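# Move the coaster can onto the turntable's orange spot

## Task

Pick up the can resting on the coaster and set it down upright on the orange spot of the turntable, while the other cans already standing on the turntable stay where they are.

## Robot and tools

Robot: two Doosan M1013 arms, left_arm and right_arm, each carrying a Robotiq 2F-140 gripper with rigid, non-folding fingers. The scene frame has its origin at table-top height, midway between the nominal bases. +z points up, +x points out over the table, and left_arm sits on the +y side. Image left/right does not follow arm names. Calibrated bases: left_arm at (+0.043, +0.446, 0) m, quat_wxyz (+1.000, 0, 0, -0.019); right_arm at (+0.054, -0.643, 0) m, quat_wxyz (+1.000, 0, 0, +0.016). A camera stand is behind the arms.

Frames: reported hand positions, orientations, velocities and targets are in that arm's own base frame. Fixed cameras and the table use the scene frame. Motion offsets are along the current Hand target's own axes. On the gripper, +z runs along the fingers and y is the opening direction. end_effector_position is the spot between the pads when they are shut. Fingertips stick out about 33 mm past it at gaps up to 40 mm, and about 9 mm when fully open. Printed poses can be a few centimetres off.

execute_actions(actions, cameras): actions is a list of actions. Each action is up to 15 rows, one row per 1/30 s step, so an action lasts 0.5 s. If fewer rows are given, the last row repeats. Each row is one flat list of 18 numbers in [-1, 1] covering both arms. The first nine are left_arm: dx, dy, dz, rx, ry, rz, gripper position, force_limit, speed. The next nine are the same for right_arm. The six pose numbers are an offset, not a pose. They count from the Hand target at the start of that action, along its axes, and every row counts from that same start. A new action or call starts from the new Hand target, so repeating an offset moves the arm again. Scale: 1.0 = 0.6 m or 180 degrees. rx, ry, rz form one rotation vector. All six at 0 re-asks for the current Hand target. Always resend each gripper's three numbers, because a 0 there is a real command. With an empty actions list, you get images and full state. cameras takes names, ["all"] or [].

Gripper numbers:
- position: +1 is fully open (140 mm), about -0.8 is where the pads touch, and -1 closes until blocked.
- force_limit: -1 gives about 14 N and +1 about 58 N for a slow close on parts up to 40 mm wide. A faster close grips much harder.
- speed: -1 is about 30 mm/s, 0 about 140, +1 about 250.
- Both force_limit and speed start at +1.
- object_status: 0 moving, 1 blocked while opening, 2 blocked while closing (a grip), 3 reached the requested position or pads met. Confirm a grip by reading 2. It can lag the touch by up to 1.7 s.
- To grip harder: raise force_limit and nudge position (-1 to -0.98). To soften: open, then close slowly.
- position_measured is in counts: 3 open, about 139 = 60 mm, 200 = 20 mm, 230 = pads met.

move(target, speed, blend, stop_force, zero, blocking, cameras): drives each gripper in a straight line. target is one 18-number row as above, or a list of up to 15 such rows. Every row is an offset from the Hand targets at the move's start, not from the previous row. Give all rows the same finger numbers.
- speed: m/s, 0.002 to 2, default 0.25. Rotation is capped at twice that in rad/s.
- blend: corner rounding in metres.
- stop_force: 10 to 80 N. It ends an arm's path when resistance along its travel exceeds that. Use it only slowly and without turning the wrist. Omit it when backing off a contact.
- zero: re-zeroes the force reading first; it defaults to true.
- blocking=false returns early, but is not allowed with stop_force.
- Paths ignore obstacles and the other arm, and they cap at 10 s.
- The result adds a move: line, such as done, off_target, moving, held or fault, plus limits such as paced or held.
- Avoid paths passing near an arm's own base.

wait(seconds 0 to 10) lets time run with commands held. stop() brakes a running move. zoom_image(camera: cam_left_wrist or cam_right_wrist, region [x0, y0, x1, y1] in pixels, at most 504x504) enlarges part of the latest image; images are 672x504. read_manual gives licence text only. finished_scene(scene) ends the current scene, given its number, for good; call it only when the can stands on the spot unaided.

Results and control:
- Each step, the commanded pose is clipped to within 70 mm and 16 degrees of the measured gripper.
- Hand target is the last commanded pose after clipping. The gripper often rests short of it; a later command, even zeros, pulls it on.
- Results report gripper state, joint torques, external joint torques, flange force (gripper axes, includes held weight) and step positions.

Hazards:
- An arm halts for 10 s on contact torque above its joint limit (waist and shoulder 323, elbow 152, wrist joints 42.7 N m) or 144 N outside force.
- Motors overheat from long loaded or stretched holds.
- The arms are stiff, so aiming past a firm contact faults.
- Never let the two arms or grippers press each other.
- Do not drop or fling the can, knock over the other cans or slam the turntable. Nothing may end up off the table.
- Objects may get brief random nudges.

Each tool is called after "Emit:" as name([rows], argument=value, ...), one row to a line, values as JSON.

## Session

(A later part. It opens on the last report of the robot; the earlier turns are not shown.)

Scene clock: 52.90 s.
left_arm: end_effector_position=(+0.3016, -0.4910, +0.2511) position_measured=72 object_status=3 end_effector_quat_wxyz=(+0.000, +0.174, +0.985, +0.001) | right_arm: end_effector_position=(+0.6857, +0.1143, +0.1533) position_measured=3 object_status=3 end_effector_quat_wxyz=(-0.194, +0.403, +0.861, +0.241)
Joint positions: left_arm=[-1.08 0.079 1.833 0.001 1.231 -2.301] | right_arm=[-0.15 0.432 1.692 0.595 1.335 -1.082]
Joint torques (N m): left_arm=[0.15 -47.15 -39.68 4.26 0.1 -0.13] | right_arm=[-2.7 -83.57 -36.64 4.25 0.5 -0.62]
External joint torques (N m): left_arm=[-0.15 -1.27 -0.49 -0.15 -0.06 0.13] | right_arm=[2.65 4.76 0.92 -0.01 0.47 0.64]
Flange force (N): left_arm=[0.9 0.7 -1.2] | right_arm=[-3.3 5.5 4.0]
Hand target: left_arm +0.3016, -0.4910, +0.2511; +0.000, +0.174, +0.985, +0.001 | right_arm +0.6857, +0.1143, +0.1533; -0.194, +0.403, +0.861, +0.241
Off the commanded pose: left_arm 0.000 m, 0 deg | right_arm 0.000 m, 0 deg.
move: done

Emit:
wait(seconds=8.47)

Emit:
execute_actions([
  [[0,0.00586,0.0053,0,0,0.00829,0.45,0,0,0,0,0,0,0,0,1,1,1],[-0.0003,0.01171,0.0107,0,0,0.01657,0.45,0,0,0,0,0,0,0,0,1,1,1],[-0.0007,0.01756,0.016,0,0,0.02486,0.45,0,0,0,0,0,0,0,0,1,1,1],[-0.0012,0.02339,0.0213,0,0,0.03315,0.45,0,0,0,0,0,0,0,0,1,1,1],[-0.0019,0.02921,0.0267,0,0,0.04143,0.45,0,0,0,0,0,0,0,0,1,1,1],[-0.0027,0.035,0.032,0,0,0.04972,0.45,0,0,0,0,0,0,0,0,1,1,1],[-0.0037,0.04077,0.0373,0,0,0.05801,0.45,0,0,0,0,0,0,0,0,1,1,1],[-0.0049,0.04652,0.0427,0,0,0.06629,0.45,0,0,0,0,0,0,0,0,1,1,1],[-0.0061,0.05224,0.048,0,0,0.07458,0.45,0,0,0,0,0,0,0,0,1,1,1],[-0.0076,0.05792,0.0533,0,0,0.08287,0.45,0,0,0,0,0,0,0,0,1,1,1],[-0.0092,0.06356,0.0587,0,0,0.09116,0.45,0,0,0,0,0,0,0,0,1,1,1],[-0.0109,0.06915,0.064,0,0,0.09944,0.45,0,0,0,0,0,0,0,0,1,1,1],[-0.0128,0.07471,0.0693,0,0,0.10773,0.45,0,0,0,0,0,0,0,0,1,1,1],[-0.0148,0.08021,0.0747,0,0,0.11602,0.45,0,0,0,0,0,0,0,0,1,1,1],[-0.0169,0.08565,0.08,0,0,0.12431,0.45,0,0,0,0,0,0,0,0,1,1,1]],
  [[0,0.00586,0.0053,0,0,0.00829,0.45,0,0,0,0,0,0,0,0,1,1,1],[-0.0003,0.01171,0.0107,0,0,0.01657,0.45,0,0,0,0,0,0,0,0,1,1,1],[-0.0007,0.01756,0.016,0,0,0.02486,0.45,0,0,0,0,0,0,0,0,1,1,1],[-0.0012,0.02339,0.0213,0,0,0.03315,0.45,0,0,0,0,0,0,0,0,1,1,1],[-0.0019,0.02921,0.0267,0,0,0.04143,0.45,0,0,0,0,0,0,0,0,1,1,1],[-0.0027,0.035,0.032,0,0,0.04972,0.45,0,0,0,0,0,0,0,0,1,1,1],[-0.0037,0.04077,0.0373,0,0,0.05801,0.45,0,0,0,0,0,0,0,0,1,1,1],[-0.0049,0.04652,0.0427,0,0,0.06629,0.45,0,0,0,0,0,0,0,0,1,1,1],[-0.0061,0.05224,0.048,0,0,0.07458,0.45,0,0,0,0,0,0,0,0,1,1,1],[-0.0076,0.05792,0.0533,0,0,0.08287,0.45,0,0,0,0,0,0,0,0,1,1,1],[-0.0092,0.06356,0.0587,0,0,0.09116,0.45,0,0,0,0,0,0,0,0,1,1,1],[-0.0109,0.06915,0.064,0,0,0.09944,0.45,0,0,0,0,0,0,0,0,1,1,1],[-0.0128,0.07471,0.0693,0,0,0.10773,0.45,0,0,0,0,0,0,0,0,1,1,1],[-0.0148,0.08021,0.0747,0,0,0.11602,0.45,0,0,0,0,0,0,0,0,1,1,1],[-0.0169,0.08565,0.08,0,0,0.12431,0.45,0,0,0,0,0,0,0,0,1,1,1]],
  [[0,0.00586,0.004,0,0,0.00829,0.45,0,0,0,0,0,0,0,0,1,1,1],[-0.0003,0.01171,0.008,0,0,0.01657,0.45,0,0,0,0,0,0,0,0,1,1,1],[-0.0007,0.01756,0.012,0,0,0.02486,0.45,0,0,0,0,0,0,0,0,1,1,1],[-0.0012,0.02339,0.016,0,0,0.03315,0.45,0,0,0,0,0,0,0,0,1,1,1],[-0.0019,0.02921,0.02,0,0,0.04143,0.45,0,0,0,0,0,0,0,0,1,1,1],[-0.0027,0.035,0.024,0,0,0.04972,0.45,0,0,0,0,0,0,0,0,1,1,1],[-0.0037,0.04077,0.028,0,0,0.05801,0.45,0,0,0,0,0,0,0,0,1,1,1],[-0.0049,0.04652,0.032,0,0,0.06629,0.45,0,0,0,0,0,0,0,0,1,1,1],[-0.0061,0.05224,0.036,0,0,0.07458,0.45,0,0,0,0,0,0,0,0,1,1,1],[-0.0076,0.05792,0.04,0,0,0.08287,0.45,0,0,0,0,0,0,0,0,1,1,1],[-0.0092,0.06356,0.044,0,0,0.09116,0.45,0,0,0,0,0,0,0,0,1,1,1],[-0.0109,0.06915,0.048,0,0,0.09944,0.45,0,0,0,0,0,0,0,0,1,1,1],[-0.0128,0.07471,0.051,0,0,0.10773,0.45,0,0,0,0,0,0,0,0,1,1,1],[-0.0148,0.08021,0.054,0,0,0.11602,0.45,0,0,0,0,0,0,0,0,1,1,1],[-0.0169,0.08565,0.056,0,0,0.12431,0.45,0,0,0,0,0,0,0,0,1,1,1]],
  [[0,0.00586,0.002,0,0,0.00829,0.45,0,0,0,0,0,0,0,0,1,1,1],[-0.0003,0.01171,0.004,0,0,0.01657,0.45,0,0,0,0,0,0,0,0,1,1,1],[-0.0007,0.01756,0.006,0,0,0.02486,0.45,0,0,0,0,0,0,0,0,1,1,1],[-0.0012,0.02339,0.008,0,0,0.03315,0.45,0,0,0,0,0,0,0,0,1,1,1],[-0.0019,0.02921,0.009,0,0,0.04143,0.45,0,0,0,0,0,0,0,0,1,1,1],[-0.0027,0.035,0.01,0,0,0.04972,-1,0,-0.5,0,0,0,0,0,0,1,1,1],[-0.0037,0.04077,0.0107,0,0,0.05801,-1,0,-0.5,0,0,0,0,0,0,1,1,1],[-0.0049,0.04652,0.0107,0,0,0.06629,-1,0,-0.5,0,0,0,0,0,0,1,1,1],[-0.0061,0.05224,0.0107,0,0,0.07458,-1,0,-0.5,0,0,0,0,0,0,1,1,1],[-0.0076,0.05792,0.0107,0,0,0.08287,-1,0,-0.5,0,0,0,0,0,0,1,1,1],[-0.0092,0.06356,0.0107,0,0,0.09116,-1,0,-0.5,0,0,0,0,0,0,1,1,1],[-0.0109,0.06915,0.0107,0,0,0.09944,-1,0,-0.5,0,0,0,0,0,0,1,1,1],[-0.0128,0.07471,0.0107,0,0,0.10773,-1,0,-0.5,0,0,0,0,0,0,1,1,1],[-0.0148,0.08021,0.0107,0,0,0.11602,-1,0,-0.5,0,0,0,0,0,0,1,1,1],[-0.0169,0.08565,0.0107,0,0,0.12431,-1,0,-0.5,0,0,0,0,0,0,1,1,1]],
  [[0,0.00586,0,0,0,0.00829,-1,0,-0.5,0,0,0,0,0,0,1,1,1],[-0.0003,0.01171,0,0,0,0.01657,-1,0,-0.5,0,0,0,0,0,0,1,1,1],[-0.0007,0.01756,0,0,0,0.02486,-1,0,-0.5,0,0,0,0,0,0,1,1,1],[-0.0012,0.02339,0,0,0,0.03315,-1,0,-0.5,0,0,0,0,0,0,1,1,1],[-0.0019,0.02921,0,0,0,0.04143,-1,0,-0.5,0,0,0,0,0,0,1,1,1],[-0.0027,0.035,0,0,0,0.04972,-1,0,-0.5,0,0,0,0,0,0,1,1,1],[-0.0037,0.04077,0,0,0,0.05801,-1,0,-0.5,0,0,0,0,0,0,1,1,1],[-0.0049,0.04652,0,0,0,0.06629,-1,0,-0.5,0,0,0,0,0,0,1,1,1],[-0.0061,0.05224,0,0,0,0.07458,-1,0,-0.5,0,0,0,0,0,0,1,1,1],[-0.0076,0.05792,0,0,0,0.08287,-1,0,-0.5,0,0,0,0,0,0,1,1,1],[-0.0092,0.06356,0,0,0,0.09116,-1,0,-0.5,0,0,0,0,0,0,1,1,1],[-0.0109,0.06915,0,0,0,0.09944,-1,0,-0.5,0,0,0,0,0,0,1,1,1],[-0.0128,0.07471,0,0,0,0.10773,-1,0,-0.5,0,0,0,0,0,0,1,1,1],[-0.0148,0.08021,0,0,0,0.11602,-1,0,-0.5,0,0,0,0,0,0,1,1,1],[-0.0169,0.08565,0,0,0,0.12431,-1,0,-0.5,0,0,0,0,0,0,1,1,1]],
  [[0,0.00586,0,0,0,0.00829,-1,0,-0.5,0,0,0,0,0,0,1,1,1],[-0.0003,0.01171,0,0,0,0.01657,-1,0,-0.5,0,0,0,0,0,0,1,1,1],[-0.0007,0.01756,0,0,0,0.02486,-1,0,-0.5,0,0,0,0,0,0,1,1,1],[-0.0012,0.02339,0,0,0,0.03315,-1,0,-0.5,0,0,0,0,0,0,1,1,1],[-0.0019,0.02921,0,0,0,0.04143,-1,0,-0.5,0,0,0,0,0,0,1,1,1],[-0.0027,0.035,0,0,0,0.04972,-1,0,-0.5,0,0,0,0,0,0,1,1,1],[-0.0037,0.04077,0,0,0,0.05801,-1,0,-0.5,0,0,0,0,0,0,1,1,1],[-0.0049,0.04652,-0.002,0,0,0.06629,-1,0,-0.5,0,0,0,0,0,0,1,1,1],[-0.0061,0.05224,-0.005,0,0,0.07458,-1,0,-0.5,0,0,0,0,0,0,1,1,1],[-0.0076,0.05792,-0.009,0,0,0.08287,-1,0,-0.5,0,0,0,0,0,0,1,1,1],[-0.0092,0.06356,-0.014,0,0,0.09116,-1,0,-0.5,0,0,0,0,0,0,1,1,1],[-0.0109,0.06915,-0.019,0,0,0.09944,-1,0,-0.5,0,0,0,0,0,0,1,1,1],[-0.0128,0.07471,-0.025,0,0,0.10773,-1,0,-0.5,0,0,0,0,0,0,1,1,1],[-0.0148,0.08021,-0.031,0,0,0.11602,-1,0,-0.5,0,0,0,0,0,0,1,1,1],[-0.0169,0.08565,-0.037,0,0,0.12431,-1,0,-0.5,0,0,0,0,0,0,1,1,1]],
  [[0,0.00586,-0.007,0,0,0.00829,-1,0,-0.5,0,0,0,0,0,0,1,1,1],[-0.0003,0.01171,-0.014,0,0,0.01657,-1,0,-0.5,0,0,0,0,0,0,1,1,1],[-0.0007,0.01756,-0.021,0,0,0.02486,-1,0,-0.5,0,0,0,0,0,0,1,1,1],[-0.0012,0.02339,-0.028,0,0,0.03315,-1,0,-0.5,0,0,0,0,0,0,1,1,1],[-0.0019,0.02921,-0.035,0,0,0.04143,-1,0,-0.5,0,0,0,0,0,0,1,1,1],[-0.0027,0.035,-0.043,0,0,0.04972,-1,0,-0.5,0,0,0,0,0,0,1,1,1],[-0.0037,0.04077,-0.051,0,0,0.05801,-1,0,-0.5,0,0,0,0,0,0,1,1,1],[-0.0049,0.04652,-0.059,0,0,0.06629,-1,0,-0.5,0,0,0,0,0,0,1,1,1],[-0.0061,0.05224,-0.067,0,0,0.07458,-1,0,-0.5,0,0,0,0,0,0,1,1,1],[-0.0076,0.05792,-0.076,0,0,0.08287,-1,0,-0.5,0,0,0,0,0,0,1,1,1],[-0.0092,0.06356,-0.085,0,0,0.09116,-1,0,-0.5,0,0,0,0,0,0,1,1,1],[-0.0109,0.06915,-0.094,0,0,0.09944,-1,0,-0.5,0,0,0,0,0,0,1,1,1],[-0.0128,0.07471,-0.103,0,0,0.10773,-1,0,-0.5,0,0,0,0,0,0,1,1,1],[-0.0148,0.08021,-0.112,0,0,0.11602,-1,0,-0.5,0,0,0,0,0,0,1,1,1],[-0.0169,0.08565,-0.121,0,0,0.12431,-1,0,-0.5,0,0,0,0,0,0,1,1,1]],
], cameras=["cam_left_wrist"])

Emit:
move(target=[0,0,-0.2,0,0,0,-1,0,-0.5,0,0,0,0,0,0,1,1,1], cameras=["cam_left_wrist"])

Scene clock: 62.67 s.
left_arm: end_effector_position=(+0.3016, -0.4910, +0.2511) position_measured=72 object_status=3 end_effector_quat_wxyz=(+0.000, +0.174, +0.985, +0.001) | right_arm: end_effector_position=(+0.6857, +0.1143, +0.1533) position_measured=3 object_status=3 end_effector_quat_wxyz=(-0.194, +0.403, +0.861, +0.241)
Joint positions: left_arm=[-1.08 0.079 1.833 0.001 1.231 -2.301] | right_arm=[-0.15 0.432 1.692 0.595 1.335 -1.082]
Joint torques (N m): left_arm=[-0.02 -46.93 -39.79 4.27 0.05 -0.12] | right_arm=[-1.71 -83.08 -36.32 4.27 0.37 -0.49]
External joint torques (N m): left_arm=[0.04 -1.48 -0.29 -0.17 -0.02 0.12] | right_arm=[1.53 4.21 0.36 0 0.59 0.5]
Flange force (N): left_arm=[1.2 1.3 -1.2] | right_arm=[-4.0 4.9 2.2]
Hand target: left_arm +0.3016, -0.4910, +0.2511; +0.000, +0.174, +0.985, +0.001 | right_arm +0.6857, +0.1143, +0.1533; -0.194, +0.403, +0.861, +0.241
Tool commands: left_gripper/position=+0.45 left_gripper/force_limit=+0.0 left_gripper/speed=+0.0 right_gripper/position=+1.0 right_gripper/force_limit=+1.0 right_gripper/speed=+1.0
Off the commanded pose: left_arm 0.000 m, 0 deg | right_arm 0.000 m, 0 deg.
wait: 8.50 s; at rest from the start

Scene clock: 66.47 s.
left_arm: end_effector_position=(+0.5628, -0.5291, +0.2098) position_measured=153 object_status=2 end_effector_quat_wxyz=(-0.001, +1.000, +0.030, +0.001) | right_arm: end_effector_position=(+0.6857, +0.1143, +0.1533) position_measured=3 object_status=3 end_effector_quat_wxyz=(-0.194, +0.403, +0.861, +0.241)
Joint positions: left_arm=[-0.8 0.402 1.499 0.003 1.24 0.71] | right_arm=[-0.15 0.432 1.692 0.595 1.335 -1.082]
Joint torques (N m): left_arm=[0.51 -82.71 -40.82 4.34 0.01 -0.17] | right_arm=[-1.61 -83.36 -36.19 4.25 0.48 -0.51]
External joint torques (N m): left_arm=[-0.53 1.16 0.42 -0.16 -0.05 0.17] | right_arm=[1.5 4.76 0.43 -0.01 0.48 0.52]
External joint torques at the end of the 3rd action: left_arm=[1.63 1.18 0.73 -0.13 0.1 -0.28] | right_arm=[1.55 4.18 0.28 0.04 0.43 0.57]
External joint torques at the end of the 4th action: left_arm=[1.21 -0.95 -0.34 -0.13 -0.19 0.29] | right_arm=[1.46 4.05 0.03 0.03 0.43 0.54]
External joint torques at the end of the 5th action: left_arm=[4.17 -7.61 -4.04 0.24 -0.15 0.64] | right_arm=[1.29 4.42 0.6 0.01 0.47 0.51]
External joint torques at the end of the 6th action: left_arm=[0.77 -0.42 -0.88 -0.26 -0.43 -0.04] | right_arm=[1.79 4.67 0.32 -0.07 0.42 0.61]
Flange force (N): left_arm=[0.2 0.9 1.2] | right_arm=[-4.7 5.2 2.6]
Flange force at the end of the 3rd action (N): left_arm=[2.1 -1.1 1.7] | right_arm=[-3.9 5.1 2.3]
Flange force at the end of the 4th action (N): left_arm=[1.2 -2.2 -0.8] | right_arm=[-4.1 5.3 2.0]
Flange force at the end of the 5th action (N): left_arm=[3.2 -6.9 -9.9] | right_arm=[-4.2 4.4 2.5]
Flange force at the end of the 6th action (N): left_arm=[1.4 0.0 -0.4] | right_arm=[-4.4 5.6 2.7]
Hand target: left_arm +0.5632, -0.5294, +0.2099; -0.001, +1.000, +0.029, +0.000 | right_arm +0.6857, +0.1143, +0.1533; -0.194, +0.403, +0.861, +0.241
Off the commanded pose: left_arm 0.000 m, 0 deg | right_arm 0.000 m, 0 deg.
Step readings (end_effector_position of left_arm | right_arm; steps 1 to 15: 1st action; 16 to 30: 2nd action; 31 to 45: 3rd action; 46 to 60: 4th action; 61 to 75: 5th action; 76 to 90: 6th action; 91 to 105: 7th action):
0: (+0.3016, -0.4910, +0.2511) | (+0.6857, +0.1143, +0.1533)
1: (+0.3016, -0.4909, +0.2511) | (+0.6857, +0.1143, +0.1533)
2: (+0.3019, -0.4905, +0.2506) | (+0.6857, +0.1143, +0.1533)
4: (+0.3038, -0.4852, +0.2454) | (+0.6857, +0.1143, +0.1533)
8: (+0.3094, -0.4732, +0.2335) | (+0.6857, +0.1143, +0.1533)
15: (+0.3227, -0.4531, +0.2119) | (+0.6857, +0.1143, +0.1533)
16: (+0.3253, -0.4498, +0.2080) | (+0.6857, +0.1143, +0.1533)
17: (+0.3274, -0.4474, +0.2051) | (+0.6857, +0.1143, +0.1533)
19: (+0.3324, -0.4420, +0.1984) | (+0.6857, +0.1143, +0.1533)
23: (+0.3425, -0.4328, +0.1859) | (+0.6857, +0.1143, +0.1533)
30: (+0.3625, -0.4191, +0.1639) | (+0.6857, +0.1143, +0.1533)
31: (+0.3662, -0.4171, +0.1601) | (+0.6857, +0.1143, +0.1533)
32: (+0.3690, -0.4157, +0.1573) | (+0.6857, +0.1143, +0.1533)
34: (+0.3757, -0.4126, +0.1518) | (+0.6857, +0.1143, +0.1533)
38: (+0.3886, -0.4078, +0.1421) | (+0.6857, +0.1143, +0.1533)
45: (+0.4125, -0.4029, +0.1261) | (+0.6857, +0.1143, +0.1533)
46: (+0.4167, -0.4025, +0.1239) | (+0.6857, +0.1143, +0.1533)
47: (+0.4199, -0.4022, +0.1226) | (+0.6857, +0.1143, +0.1533)
49: (+0.4274, -0.4020, +0.1199) | (+0.6857, +0.1143, +0.1533)
53: (+0.4412, -0.4026, +0.1161) | (+0.6857, +0.1143, +0.1533)
60: (+0.4651, -0.4072, +0.1153) | (+0.6857, +0.1143, +0.1533)
61: (+0.4691, -0.4084, +0.1153) | (+0.6857, +0.1143, +0.1533)
62: (+0.4721, -0.4093, +0.1153) | (+0.6857, +0.1143, +0.1533)
64: (+0.4791, -0.4119, +0.1153) | (+0.6857, +0.1143, +0.1533)
68: (+0.4916, -0.4177, +0.1153) | (+0.6857, +0.1143, +0.1533)
75: (+0.5120, -0.4311, +0.1153) | (+0.6857, +0.1143, +0.1533)
76: (+0.5152, -0.4337, +0.1153) | (+0.6857, +0.1143, +0.1533)
77: (+0.5177, -0.4358, +0.1153) | (+0.6857, +0.1143, +0.1533)
79: (+0.5231, -0.4408, +0.1153) | (+0.6857, +0.1143, +0.1533)
83: (+0.5324, -0.4509, +0.1153) | (+0.6857, +0.1143, +0.1533)
90: (+0.5460, -0.4710, +0.1290) | (+0.6857, +0.1143, +0.1533)
91: (+0.5480, -0.4748, +0.1332) | (+0.6857, +0.1143, +0.1533)
92: (+0.5495, -0.4776, +0.1366) | (+0.6857, +0.1143, +0.1533)
94: (+0.5525, -0.4843, +0.1452) | (+0.6857, +0.1143, +0.1533)
98: (+0.5572, -0.4972, +0.1621) | (+0.6857, +0.1143, +0.1533)
105: (+0.5622, -0.5210, +0.1974) | (+0.6857, +0.1143, +0.1533)
Images, in order (width x height): cam_left_wrist 672x504.

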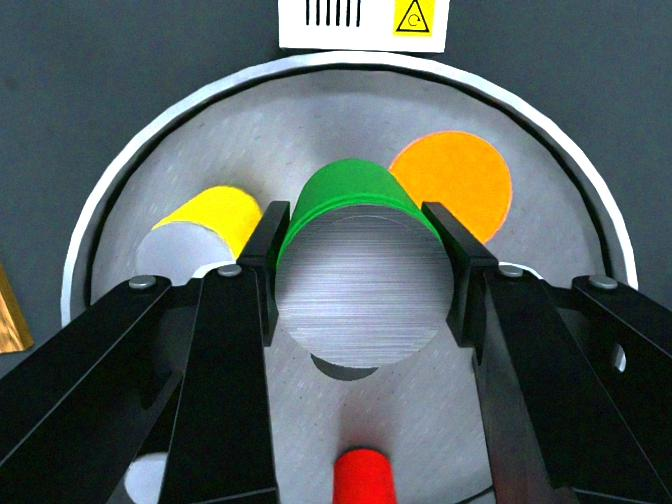

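Scene clock: 67.33 s.
left_arm: end_effector_position=(+0.5631, -0.5296, +0.3299) position_measured=153 object_status=2 end_effector_quat_wxyz=(-0.001, +1.000, +0.029, +0.000) | right_arm: end_effector_position=(+0.6857, +0.1143, +0.1533) position_measured=3 object_status=3 end_effector_quat_wxyz=(-0.194, +0.403, +0.861, +0.241)
Joint positions: left_arm=[-0.8 0.359 1.338 0.001 1.445 0.713] | right_arm=[-0.15 0.432 1.692 0.595 1.335 -1.082]
Joint torques (N m): left_arm=[0.18 -80.05 -42.91 4.51 0.04 -0.14] | right_arm=[-2.15 -83.78 -36.1 4.25 0.49 -0.47]
External joint torques (N m): left_arm=[-0.46 0.75 0.57 -0.13 -0.07 0.14] | right_arm=[2.07 4.75 0.03 0.03 0.47 0.48]
Flange force (N): left_arm=[-0.4 0.2 1.1] | right_arm=[-4.7 6.3 2.7]
Hand target: left_arm +0.5632, -0.5296, +0.3299; -0.001, +1.000, +0.029, +0.000 | right_arm +0.6857, +0.1143, +0.1533; -0.194, +0.403, +0.861, +0.241
Off the commanded pose: left_arm 0.000 m, 0 deg | right_arm 0.000 m, 0 deg.
move: done
Images, in order (width x height): cam_left_wrist 672x504.

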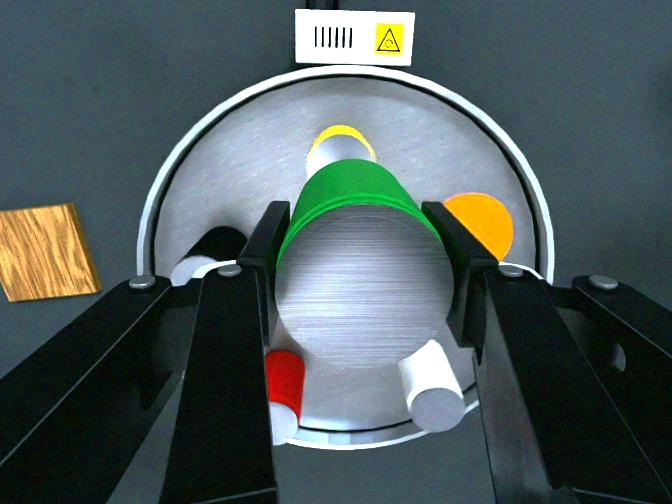

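Emit:
move(target=[-0.4315,-0.0903,0.1315,0,0,-0.87,-1,0,-0.5,0,0,0,0,0,0,1,1,1], speed=0.4, cameras=["cam_left_wrist"])

Scene clock: 71.43 s.
left_arm: end_effector_position=(+0.3016, -0.4902, +0.2510) position_measured=153 object_status=2 end_effector_quat_wxyz=(+0.000, +0.175, +0.985, +0.001) | right_arm: end_effector_position=(+0.6857, +0.1143, +0.1533) position_measured=3 object_status=3 end_effector_quat_wxyz=(-0.194, +0.403, +0.861, +0.241)
Joint positions: left_arm=[-1.08 0.078 1.834 0.001 1.231 -2.3] | right_arm=[-0.15 0.432 1.692 0.595 1.335 -1.082]
Joint torques (N m): left_arm=[0.24 -48.07 -40.36 4.3 0.08 -0.09] | right_arm=[-1.87 -83.5 -36.52 4.23 0.53 -0.44]
External joint torques (N m): left_arm=[-0.26 -0.22 0.25 -0.21 -0.04 0.09] | right_arm=[1.81 4.48 0.5 0.06 0.42 0.45]
Flange force (N): left_arm=[0.8 0.3 0.3] | right_arm=[-4.0 5.0 2.9]
Hand target: left_arm +0.3016, -0.4902, +0.2510; +0.000, +0.175, +0.985, +0.001 | right_arm +0.6857, +0.1143, +0.1533; -0.194, +0.403, +0.861, +0.241
Off the commanded pose: left_arm 0.000 m, 0 deg | right_arm 0.000 m, 0 deg.
move: done
Images, in order (width x height): cam_left_wrist 672x504.

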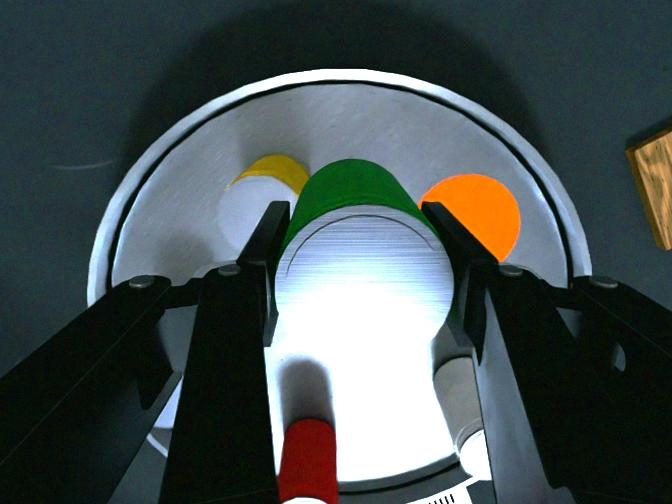

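Emit:
wait(seconds=5.42)

Emit:
execute_actions([
  [[0,0.00586,0.0053,0,0,0.00829,-1,0,-0.5,0,0,0,0,0,0,1,1,1],[-0.0003,0.01171,0.0107,0,0,0.01657,-1,0,-0.5,0,0,0,0,0,0,1,1,1],[-0.0007,0.01756,0.016,0,0,0.02486,-1,0,-0.5,0,0,0,0,0,0,1,1,1],[-0.0012,0.02339,0.0213,0,0,0.03315,-1,0,-0.5,0,0,0,0,0,0,1,1,1],[-0.0019,0.02921,0.0267,0,0,0.04143,-1,0,-0.5,0,0,0,0,0,0,1,1,1],[-0.0027,0.035,0.032,0,0,0.04972,-1,0,-0.5,0,0,0,0,0,0,1,1,1],[-0.0037,0.04077,0.0373,0,0,0.05801,-1,0,-0.5,0,0,0,0,0,0,1,1,1],[-0.0049,0.04652,0.0427,0,0,0.06629,-1,0,-0.5,0,0,0,0,0,0,1,1,1],[-0.0061,0.05224,0.048,0,0,0.07458,-1,0,-0.5,0,0,0,0,0,0,1,1,1],[-0.0076,0.05792,0.0533,0,0,0.08287,-1,0,-0.5,0,0,0,0,0,0,1,1,1],[-0.0092,0.06356,0.0587,0,0,0.09116,-1,0,-0.5,0,0,0,0,0,0,1,1,1],[-0.0109,0.06915,0.064,0,0,0.09944,-1,0,-0.5,0,0,0,0,0,0,1,1,1],[-0.0128,0.07471,0.0693,0,0,0.10773,-1,0,-0.5,0,0,0,0,0,0,1,1,1],[-0.0148,0.08021,0.0747,0,0,0.11602,-1,0,-0.5,0,0,0,0,0,0,1,1,1],[-0.0169,0.08565,0.08,0,0,0.12431,-1,0,-0.5,0,0,0,0,0,0,1,1,1]],
  [[0,0.00586,0.0053,0,0,0.00829,-1,0,-0.5,0,0,0,0,0,0,1,1,1],[-0.0003,0.01171,0.0107,0,0,0.01657,-1,0,-0.5,0,0,0,0,0,0,1,1,1],[-0.0007,0.01756,0.016,0,0,0.02486,-1,0,-0.5,0,0,0,0,0,0,1,1,1],[-0.0012,0.02339,0.0213,0,0,0.03315,-1,0,-0.5,0,0,0,0,0,0,1,1,1],[-0.0019,0.02921,0.0267,0,0,0.04143,-1,0,-0.5,0,0,0,0,0,0,1,1,1],[-0.0027,0.035,0.032,0,0,0.04972,-1,0,-0.5,0,0,0,0,0,0,1,1,1],[-0.0037,0.04077,0.0373,0,0,0.05801,-1,0,-0.5,0,0,0,0,0,0,1,1,1],[-0.0049,0.04652,0.0427,0,0,0.06629,-1,0,-0.5,0,0,0,0,0,0,1,1,1],[-0.0061,0.05224,0.048,0,0,0.07458,-1,0,-0.5,0,0,0,0,0,0,1,1,1],[-0.0076,0.05792,0.0533,0,0,0.08287,-1,0,-0.5,0,0,0,0,0,0,1,1,1],[-0.0092,0.06356,0.0587,0,0,0.09116,-1,0,-0.5,0,0,0,0,0,0,1,1,1],[-0.0109,0.06915,0.064,0,0,0.09944,-1,0,-0.5,0,0,0,0,0,0,1,1,1],[-0.0128,0.07471,0.0693,0,0,0.10773,-1,0,-0.5,0,0,0,0,0,0,1,1,1],[-0.0148,0.08021,0.0747,0,0,0.11602,-1,0,-0.5,0,0,0,0,0,0,1,1,1],[-0.0169,0.08565,0.08,0,0,0.12431,-1,0,-0.5,0,0,0,0,0,0,1,1,1]],
  [[0,0.00586,0.0037,0,0,0.00829,-1,0,-0.5,0,0,0,0,0,0,1,1,1],[-0.0003,0.01171,0.0075,0,0,0.01657,-1,0,-0.5,0,0,0,0,0,0,1,1,1],[-0.0007,0.01756,0.0112,0,0,0.02486,-1,0,-0.5,0,0,0,0,0,0,1,1,1],[-0.0012,0.02339,0.0149,0,0,0.03315,-1,0,-0.5,0,0,0,0,0,0,1,1,1],[-0.0019,0.02921,0.0187,0,0,0.04143,-1,0,-0.5,0,0,0,0,0,0,1,1,1],[-0.0027,0.035,0.0224,0,0,0.04972,-1,0,-0.5,0,0,0,0,0,0,1,1,1],[-0.0037,0.04077,0.0261,0,0,0.05801,-1,0,-0.5,0,0,0,0,0,0,1,1,1],[-0.0049,0.04652,0.0299,0,0,0.06629,-1,0,-0.5,0,0,0,0,0,0,1,1,1],[-0.0061,0.05224,0.0336,0,0,0.07458,-1,0,-0.5,0,0,0,0,0,0,1,1,1],[-0.0076,0.05792,0.0373,0,0,0.08287,-1,0,-0.5,0,0,0,0,0,0,1,1,1],[-0.0092,0.06356,0.0411,0,0,0.09116,-1,0,-0.5,0,0,0,0,0,0,1,1,1],[-0.0109,0.06915,0.0448,0,0,0.09944,-1,0,-0.5,0,0,0,0,0,0,1,1,1],[-0.0128,0.07471,0.0485,0,0,0.10773,-1,0,-0.5,0,0,0,0,0,0,1,1,1],[-0.0148,0.08021,0.0523,0,0,0.11602,-1,0,-0.5,0,0,0,0,0,0,1,1,1],[-0.0169,0.08565,0.056,0,0,0.12431,-1,0,-0.5,0,0,0,0,0,0,1,1,1]],
  [[0,0.00586,0.0013,0,0,0.00829,-1,0,-0.5,0,0,0,0,0,0,1,1,1],[-0.0003,0.01171,0.0025,0,0,0.01657,-1,0,-0.5,0,0,0,0,0,0,1,1,1],[-0.0007,0.01756,0.0035,0,0,0.02486,-1,0,-0.5,0,0,0,0,0,0,1,1,1],[-0.0012,0.02339,0.0045,0,0,0.03315,-1,0,-0.5,0,0,0,0,0,0,1,1,1],[-0.0019,0.02921,0.0053,0,0,0.04143,-1,0,-0.5,0,0,0,0,0,0,1,1,1],[-0.0027,0.035,0.006,0,0,0.04972,-1,0,-0.5,0,0,0,0,0,0,1,1,1],[-0.0037,0.04077,0.0066,0,0,0.05801,-1,0,-0.5,0,0,0,0,0,0,1,1,1],[-0.0049,0.04652,0.0072,0,0,0.06629,-1,0,-0.5,0,0,0,0,0,0,1,1,1],[-0.0061,0.05224,0.0078,0,0,0.07458,-1,0,-0.5,0,0,0,0,0,0,1,1,1],[-0.0076,0.05792,0.0083,0,0,0.08287,-1,0,-0.5,0,0,0,0,0,0,1,1,1],[-0.0092,0.06356,0.0088,0,0,0.09116,-1,0,-0.5,0,0,0,0,0,0,1,1,1],[-0.0109,0.06915,0.0092,0,0,0.09944,-1,0,-0.5,0,0,0,0,0,0,1,1,1],[-0.0128,0.07471,0.0096,0,0,0.10773,-1,0,-0.5,0,0,0,0,0,0,1,1,1],[-0.0148,0.08021,0.01,0,0,0.11602,-1,0,-0.5,0,0,0,0,0,0,1,1,1],[-0.0169,0.08565,0.0102,0,0,0.12431,-1,0,-0.5,0,0,0,0,0,0,1,1,1]],
  [[0,0.00586,0,0,0,0.00829,-1,0,-0.5,0,0,0,0,0,0,1,1,1],[-0.0003,0.01171,0,0,0,0.01657,-1,0,-0.5,0,0,0,0,0,0,1,1,1],[-0.0007,0.01756,0,0,0,0.02486,-1,0,-0.5,0,0,0,0,0,0,1,1,1],[-0.0012,0.02339,0,0,0,0.03315,-1,0,-0.5,0,0,0,0,0,0,1,1,1],[-0.0019,0.02921,0,0,0,0.04143,0.3,0,0,0,0,0,0,0,0,1,1,1],[-0.0027,0.035,0,0,0,0.04972,0.3,0,0,0,0,0,0,0,0,1,1,1],[-0.0037,0.04077,0,0,0,0.05801,0.3,0,0,0,0,0,0,0,0,1,1,1],[-0.0049,0.04652,0,0,0,0.06629,0.3,0,0,0,0,0,0,0,0,1,1,1],[-0.0061,0.05224,0,0,0,0.07458,0.3,0,0,0,0,0,0,0,0,1,1,1],[-0.0076,0.05792,0,0,0,0.08287,0.3,0,0,0,0,0,0,0,0,1,1,1],[-0.0092,0.06356,0,0,0,0.09116,0.3,0,0,0,0,0,0,0,0,1,1,1],[-0.0109,0.06915,0,0,0,0.09944,0.3,0,0,0,0,0,0,0,0,1,1,1],[-0.0128,0.07471,0,0,0,0.10773,0.3,0,0,0,0,0,0,0,0,1,1,1],[-0.0148,0.08021,0,0,0,0.11602,0.3,0,0,0,0,0,0,0,0,1,1,1],[-0.0169,0.08565,0,0,0,0.12431,0.3,0,0,0,0,0,0,0,0,1,1,1]],
  [[0,0.00586,0,0,0,0.00829,0.3,0,0,0,0,0,0,0,0,1,1,1],[-0.0003,0.01171,0,0,0,0.01657,0.3,0,0,0,0,0,0,0,0,1,1,1],[-0.0007,0.01756,0,0,0,0.02486,0.3,0,0,0,0,0,0,0,0,1,1,1],[-0.0012,0.02339,0,0,0,0.03315,0.3,0,0,0,0,0,0,0,0,1,1,1],[-0.0019,0.02921,0,0,0,0.04143,0.3,0,0,0,0,0,0,0,0,1,1,1],[-0.0027,0.035,-0.003,0,0,0.04972,0.3,0,0,0,0,0,0,0,0,1,1,1],[-0.0037,0.04077,-0.007,0,0,0.05801,0.3,0,0,0,0,0,0,0,0,1,1,1],[-0.0049,0.04652,-0.012,0,0,0.06629,0.3,0,0,0,0,0,0,0,0,1,1,1],[-0.0061,0.05224,-0.017,0,0,0.07458,0.3,0,0,0,0,0,0,0,0,1,1,1],[-0.0076,0.05792,-0.022,0,0,0.08287,0.3,0,0,0,0,0,0,0,0,1,1,1],[-0.0092,0.06356,-0.028,0,0,0.09116,0.3,0,0,0,0,0,0,0,0,1,1,1],[-0.0109,0.06915,-0.034,0,0,0.09944,0.3,0,0,0,0,0,0,0,0,1,1,1],[-0.0128,0.07471,-0.04,0,0,0.10773,0.3,0,0,0,0,0,0,0,0,1,1,1],[-0.0148,0.08021,-0.046,0,0,0.11602,0.3,0,0,0,0,0,0,0,0,1,1,1],[-0.0169,0.08565,-0.052,0,0,0.12431,0.3,0,0,0,0,0,0,0,0,1,1,1]],
  [[0,0.00586,-0.007,0,0,0.00829,0.3,0,0,0,0,0,0,0,0,1,1,1],[-0.0003,0.01171,-0.014,0,0,0.01657,0.3,0,0,0,0,0,0,0,0,1,1,1],[-0.0007,0.01756,-0.021,0,0,0.02486,0.3,0,0,0,0,0,0,0,0,1,1,1],[-0.0012,0.02339,-0.028,0,0,0.03315,0.3,0,0,0,0,0,0,0,0,1,1,1],[-0.0019,0.02921,-0.035,0,0,0.04143,0.3,0,0,0,0,0,0,0,0,1,1,1],[-0.0027,0.035,-0.042,0,0,0.04972,0.3,0,0,0,0,0,0,0,0,1,1,1],[-0.0037,0.04077,-0.049,0,0,0.05801,0.3,0,0,0,0,0,0,0,0,1,1,1],[-0.0049,0.04652,-0.056,0,0,0.06629,0.3,0,0,0,0,0,0,0,0,1,1,1],[-0.0061,0.05224,-0.063,0,0,0.07458,0.3,0,0,0,0,0,0,0,0,1,1,1],[-0.0076,0.05792,-0.07,0,0,0.08287,0.3,0,0,0,0,0,0,0,0,1,1,1],[-0.0092,0.06356,-0.077,0,0,0.09116,0.3,0,0,0,0,0,0,0,0,1,1,1],[-0.0109,0.06915,-0.084,0,0,0.09944,0.3,0,0,0,0,0,0,0,0,1,1,1],[-0.0128,0.07471,-0.091,0,0,0.10773,0.3,0,0,0,0,0,0,0,0,1,1,1],[-0.0148,0.08021,-0.098,0,0,0.11602,0.3,0,0,0,0,0,0,0,0,1,1,1],[-0.0169,0.08565,-0.105,0,0,0.12431,0.3,0,0,0,0,0,0,0,0,1,1,1]],
], cameras=["cam_left_wrist"])

Emit:
move(target=[0,0,-0.25,0,0,0,0.3,0,0,0,0,0,0,0,0,1,1,1], cameras=["cam_left_wrist"])

Emit:
wait(seconds=2.5, cameras=["cam_left_wrist"])

Scene clock: 78.27 s.
left_arm: end_effector_position=(+0.3016, -0.4902, +0.2510) position_measured=153 object_status=2 end_effector_quat_wxyz=(+0.000, +0.175, +0.985, +0.001) | right_arm: end_effector_position=(+0.6857, +0.1143, +0.1533) position_measured=3 object_status=3 end_effector_quat_wxyz=(-0.194, +0.403, +0.861, +0.241)
Joint positions: left_arm=[-1.08 0.078 1.834 0.001 1.231 -2.3] | right_arm=[-0.15 0.432 1.692 0.595 1.335 -1.082]
Joint torques (N m): left_arm=[0.14 -47.95 -40.72 4.24 0.1 -0.18] | right_arm=[-1.46 -83.55 -36.56 4.37 0.55 -0.59]
External joint torques (N m): left_arm=[-0.13 -0.32 0.67 -0.14 -0.06 0.18] | right_arm=[1.36 4.8 0.59 -0.09 0.4 0.6]
Flange force (N): left_arm=[1.3 1.1 0.8] | right_arm=[-4.6 4.8 2.8]
Hand target: left_arm +0.3016, -0.4902, +0.2510; +0.000, +0.175, +0.985, +0.001 | right_arm +0.6857, +0.1143, +0.1533; -0.194, +0.403, +0.861, +0.241
Tool commands: left_gripper/position=-1.0 left_gripper/force_limit=+0.0 left_gripper/speed=-0.5 right_gripper/position=+1.0 right_gripper/force_limit=+1.0 right_gripper/speed=+1.0
Off the commanded pose: left_arm 0.000 m, 0 deg | right_arm 0.000 m, 0 deg.
wait: 5.43 s; at rest from the start

Scene clock: 82.07 s.
left_arm: end_effector_position=(+0.5629, -0.5286, +0.2094) position_measured=91 object_status=3 end_effector_quat_wxyz=(-0.001, +1.000, +0.029, +0.001) | right_arm: end_effector_position=(+0.6857, +0.1143, +0.1533) position_measured=3 object_status=3 end_effector_quat_wxyz=(-0.194, +0.403, +0.861, +0.241)
Joint positions: left_arm=[-0.8 0.401 1.5 0.003 1.24 0.711] | right_arm=[-0.15 0.432 1.692 0.595 1.335 -1.082]
Joint torques (N m): left_arm=[0.19 -81.16 -40.05 4.32 0 -0.17] | right_arm=[-1.28 -83.41 -36.65 4.24 0.6 -0.51]
External joint torques (N m): left_arm=[-0.16 -0.29 -0.26 -0.14 -0.04 0.17] | right_arm=[1.3 4.26 0.54 0.05 0.36 0.53]
External joint torques at the end of the 3rd action: left_arm=[1.06 -2.39 1.29 -0.21 -0.13 0.22] | right_arm=[1.93 3.81 0.41 0.01 0.54 0.62]
External joint torques at the end of the 4th action: left_arm=[0.3 3.1 -0.94 -0.6 -0.23 -0.12] | right_arm=[2.01 4.2 0.2 0.07 0.45 0.59]
External joint torques at the end of the 5th action: left_arm=[0.7 2.25 -0.11 0.24 -0.06 0.29] | right_arm=[1.38 4.07 0.41 0.08 0.49 0.54]
External joint torques at the end of the 6th action: left_arm=[-2.08 0.17 -0.46 -0.17 0.17 -0.17] | right_arm=[1.85 4.69 0.3 0.04 0.52 0.49]
Flange force (N): left_arm=[0.1 0.1 -0.4] | right_arm=[-4.0 4.4 2.6]
Flange force at the end of the 3rd action (N): left_arm=[-2.2 -5.8 -0.8] | right_arm=[-3.0 5.0 2.4]
Flange force at the end of the 4th action (N): left_arm=[4.6 4.1 2.5] | right_arm=[-3.7 5.7 2.6]
Flange force at the end of the 5th action (N): left_arm=[3.5 1.3 2.0] | right_arm=[-3.8 4.6 2.2]
Flange force at the end of the 6th action (N): left_arm=[-1.3 3.1 -0.6] | right_arm=[-4.5 5.6 2.7]
Hand target: left_arm +0.5632, -0.5288, +0.2095; -0.001, +1.000, +0.028, +0.000 | right_arm +0.6857, +0.1143, +0.1533; -0.194, +0.403, +0.861, +0.241
Off the commanded pose: left_arm 0.000 m, 0 deg | right_arm 0.000 m, 0 deg.
Step readings (end_effector_position of left_arm | right_arm; steps 1 to 15: 1st action; 16 to 30: 2nd action; 31 to 45: 3rd action; 46 to 60: 4th action; 61 to 75: 5th action; 76 to 90: 6th action; 91 to 105: 7th action):
0: (+0.3016, -0.4902, +0.2510) | (+0.6857, +0.1143, +0.1533)
1: (+0.3016, -0.4902, +0.2510) | (+0.6857, +0.1143, +0.1533)
2: (+0.3018, -0.4897, +0.2504) | (+0.6857, +0.1143, +0.1533)
4: (+0.3037, -0.4844, +0.2453) | (+0.6857, +0.1143, +0.1533)
8: (+0.3094, -0.4724, +0.2333) | (+0.6857, +0.1143, +0.1533)
15: (+0.3227, -0.4524, +0.2118) | (+0.6857, +0.1143, +0.1533)
16: (+0.3253, -0.4491, +0.2079) | (+0.6857, +0.1143, +0.1533)
17: (+0.3273, -0.4467, +0.2050) | (+0.6857, +0.1143, +0.1533)
19: (+0.3324, -0.4413, +0.1983) | (+0.6857, +0.1143, +0.1533)
23: (+0.3425, -0.4321, +0.1858) | (+0.6857, +0.1143, +0.1533)
30: (+0.3625, -0.4184, +0.1638) | (+0.6857, +0.1143, +0.1533)
31: (+0.3662, -0.4164, +0.1599) | (+0.6857, +0.1143, +0.1533)
32: (+0.3690, -0.4149, +0.1572) | (+0.6857, +0.1143, +0.1533)
34: (+0.3758, -0.4118, +0.1518) | (+0.6857, +0.1143, +0.1533)
38: (+0.3886, -0.4070, +0.1428) | (+0.6857, +0.1143, +0.1533)
45: (+0.4125, -0.4022, +0.1275) | (+0.6857, +0.1143, +0.1533)
46: (+0.4168, -0.4018, +0.1248) | (+0.6857, +0.1143, +0.1533)
47: (+0.4199, -0.4015, +0.1230) | (+0.6857, +0.1143, +0.1533)
49: (+0.4275, -0.4013, +0.1206) | (+0.6857, +0.1143, +0.1533)
53: (+0.4413, -0.4020, +0.1183) | (+0.6857, +0.1143, +0.1533)
60: (+0.4651, -0.4065, +0.1160) | (+0.6857, +0.1143, +0.1533)
61: (+0.4692, -0.4077, +0.1157) | (+0.6857, +0.1143, +0.1533)
62: (+0.4722, -0.4086, +0.1156) | (+0.6857, +0.1143, +0.1533)
64: (+0.4791, -0.4113, +0.1155) | (+0.6857, +0.1143, +0.1533)
68: (+0.4916, -0.4171, +0.1155) | (+0.6857, +0.1143, +0.1533)
75: (+0.5119, -0.4304, +0.1155) | (+0.6857, +0.1143, +0.1533)
76: (+0.5152, -0.4331, +0.1154) | (+0.6857, +0.1143, +0.1533)
77: (+0.5176, -0.4351, +0.1154) | (+0.6857, +0.1143, +0.1533)
79: (+0.5231, -0.4402, +0.1154) | (+0.6857, +0.1143, +0.1533)
83: (+0.5323, -0.4502, +0.1170) | (+0.6857, +0.1143, +0.1533)
90: (+0.5460, -0.4704, +0.1381) | (+0.6857, +0.1143, +0.1533)
91: (+0.5480, -0.4741, +0.1424) | (+0.6857, +0.1143, +0.1533)
92: (+0.5494, -0.4769, +0.1458) | (+0.6857, +0.1143, +0.1533)
94: (+0.5525, -0.4837, +0.1543) | (+0.6857, +0.1143, +0.1533)
98: (+0.5572, -0.4966, +0.1707) | (+0.6857, +0.1143, +0.1533)
105: (+0.5621, -0.5204, +0.1997) | (+0.6857, +0.1143, +0.1533)
Images, in order (width x height): cam_left_wrist 672x504.

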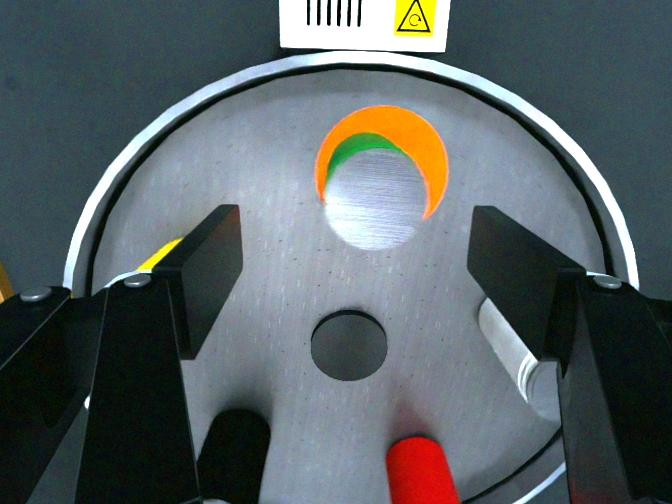

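Scene clock: 83.07 s.
left_arm: end_effector_position=(+0.5631, -0.5290, +0.3595) position_measured=91 object_status=3 end_effector_quat_wxyz=(-0.001, +1.000, +0.028, +0.000) | right_arm: end_effector_position=(+0.6857, +0.1143, +0.1533) position_measured=3 object_status=3 end_effector_quat_wxyz=(-0.194, +0.403, +0.861, +0.241)
Joint positions: left_arm=[-0.799 0.354 1.293 0.001 1.496 0.714] | right_arm=[-0.15 0.432 1.692 0.595 1.335 -1.082]
Joint torques (N m): left_arm=[-0.08 -79.18 -41.95 4.53 0.04 -0.15] | right_arm=[-1.91 -83.57 -36.47 4.32 0.51 -0.56]
External joint torques (N m): left_arm=[-0.62 0.24 -0.67 -0.15 -0.08 0.15] | right_arm=[1.95 4.75 0.55 -0.06 0.45 0.57]
Flange force (N): left_arm=[0.8 1.8 -0.9] | right_arm=[-4.2 5.4 3.1]
Hand target: left_arm +0.5631, -0.5290, +0.3595; -0.001, +1.000, +0.028, +0.000 | right_arm +0.6857, +0.1143, +0.1533; -0.194, +0.403, +0.861, +0.241
Off the commanded pose: left_arm 0.000 m, 0 deg | right_arm 0.000 m, 0 deg.
move: done
Images, in order (width x height): cam_left_wrist 672x504.

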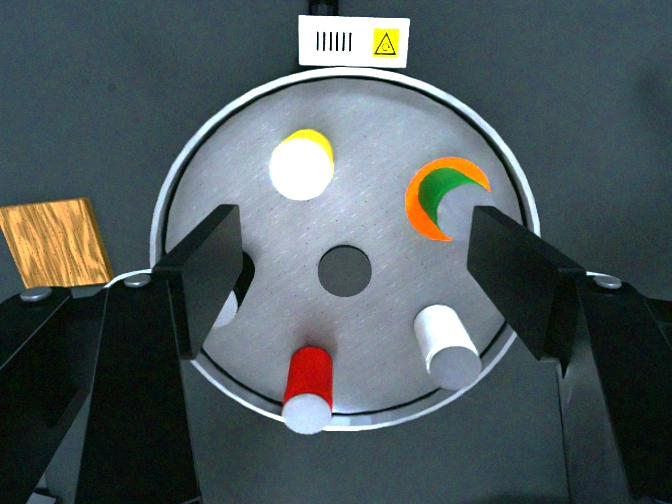

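Scene clock: 85.57 s.
left_arm: end_effector_position=(+0.5631, -0.5290, +0.3595) position_measured=91 object_status=3 end_effector_quat_wxyz=(-0.001, +1.000, +0.028, +0.000) | right_arm: end_effector_position=(+0.6857, +0.1143, +0.1533) position_measured=3 object_status=3 end_effector_quat_wxyz=(-0.194, +0.403, +0.861, +0.241)
Joint positions: left_arm=[-0.799 0.354 1.293 0.001 1.496 0.714] | right_arm=[-0.15 0.432 1.692 0.595 1.335 -1.082]
Joint torques (N m): left_arm=[0.05 -78.61 -41.97 4.55 0.04 -0.15] | right_arm=[-1.76 -83.33 -36.14 4.26 0.5 -0.56]
External joint torques (N m): left_arm=[0.3 -0.45 -0.58 -0.14 -0.08 0.15] | right_arm=[1.74 4.26 -0.03 0.04 0.45 0.57]
Flange force (N): left_arm=[0.8 0.0 -0.8] | right_arm=[-4.2 5.8 2.2]
Hand target: left_arm +0.5631, -0.5290, +0.3595; -0.001, +1.000, +0.028, +0.000 | right_arm +0.6857, +0.1143, +0.1533; -0.194, +0.403, +0.861, +0.241
Tool commands: left_gripper/position=+0.3 left_gripper/force_limit=+0.0 left_gripper/speed=+0.0 right_gripper/position=+1.0 right_gripper/force_limit=+1.0 right_gripper/speed=+1.0
Off the commanded pose: left_arm 0.000 m, 0 deg | right_arm 0.000 m, 0 deg.
wait: 2.50 s; at rest by 0.17 s
Images, in order (width x height): cam_left_wrist 672x504.

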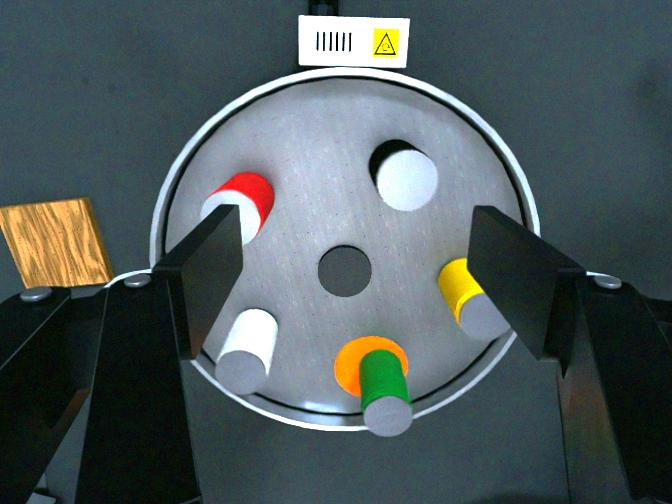

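Emit:
finished_scene(scene=2)

The scene is finished: the task was done.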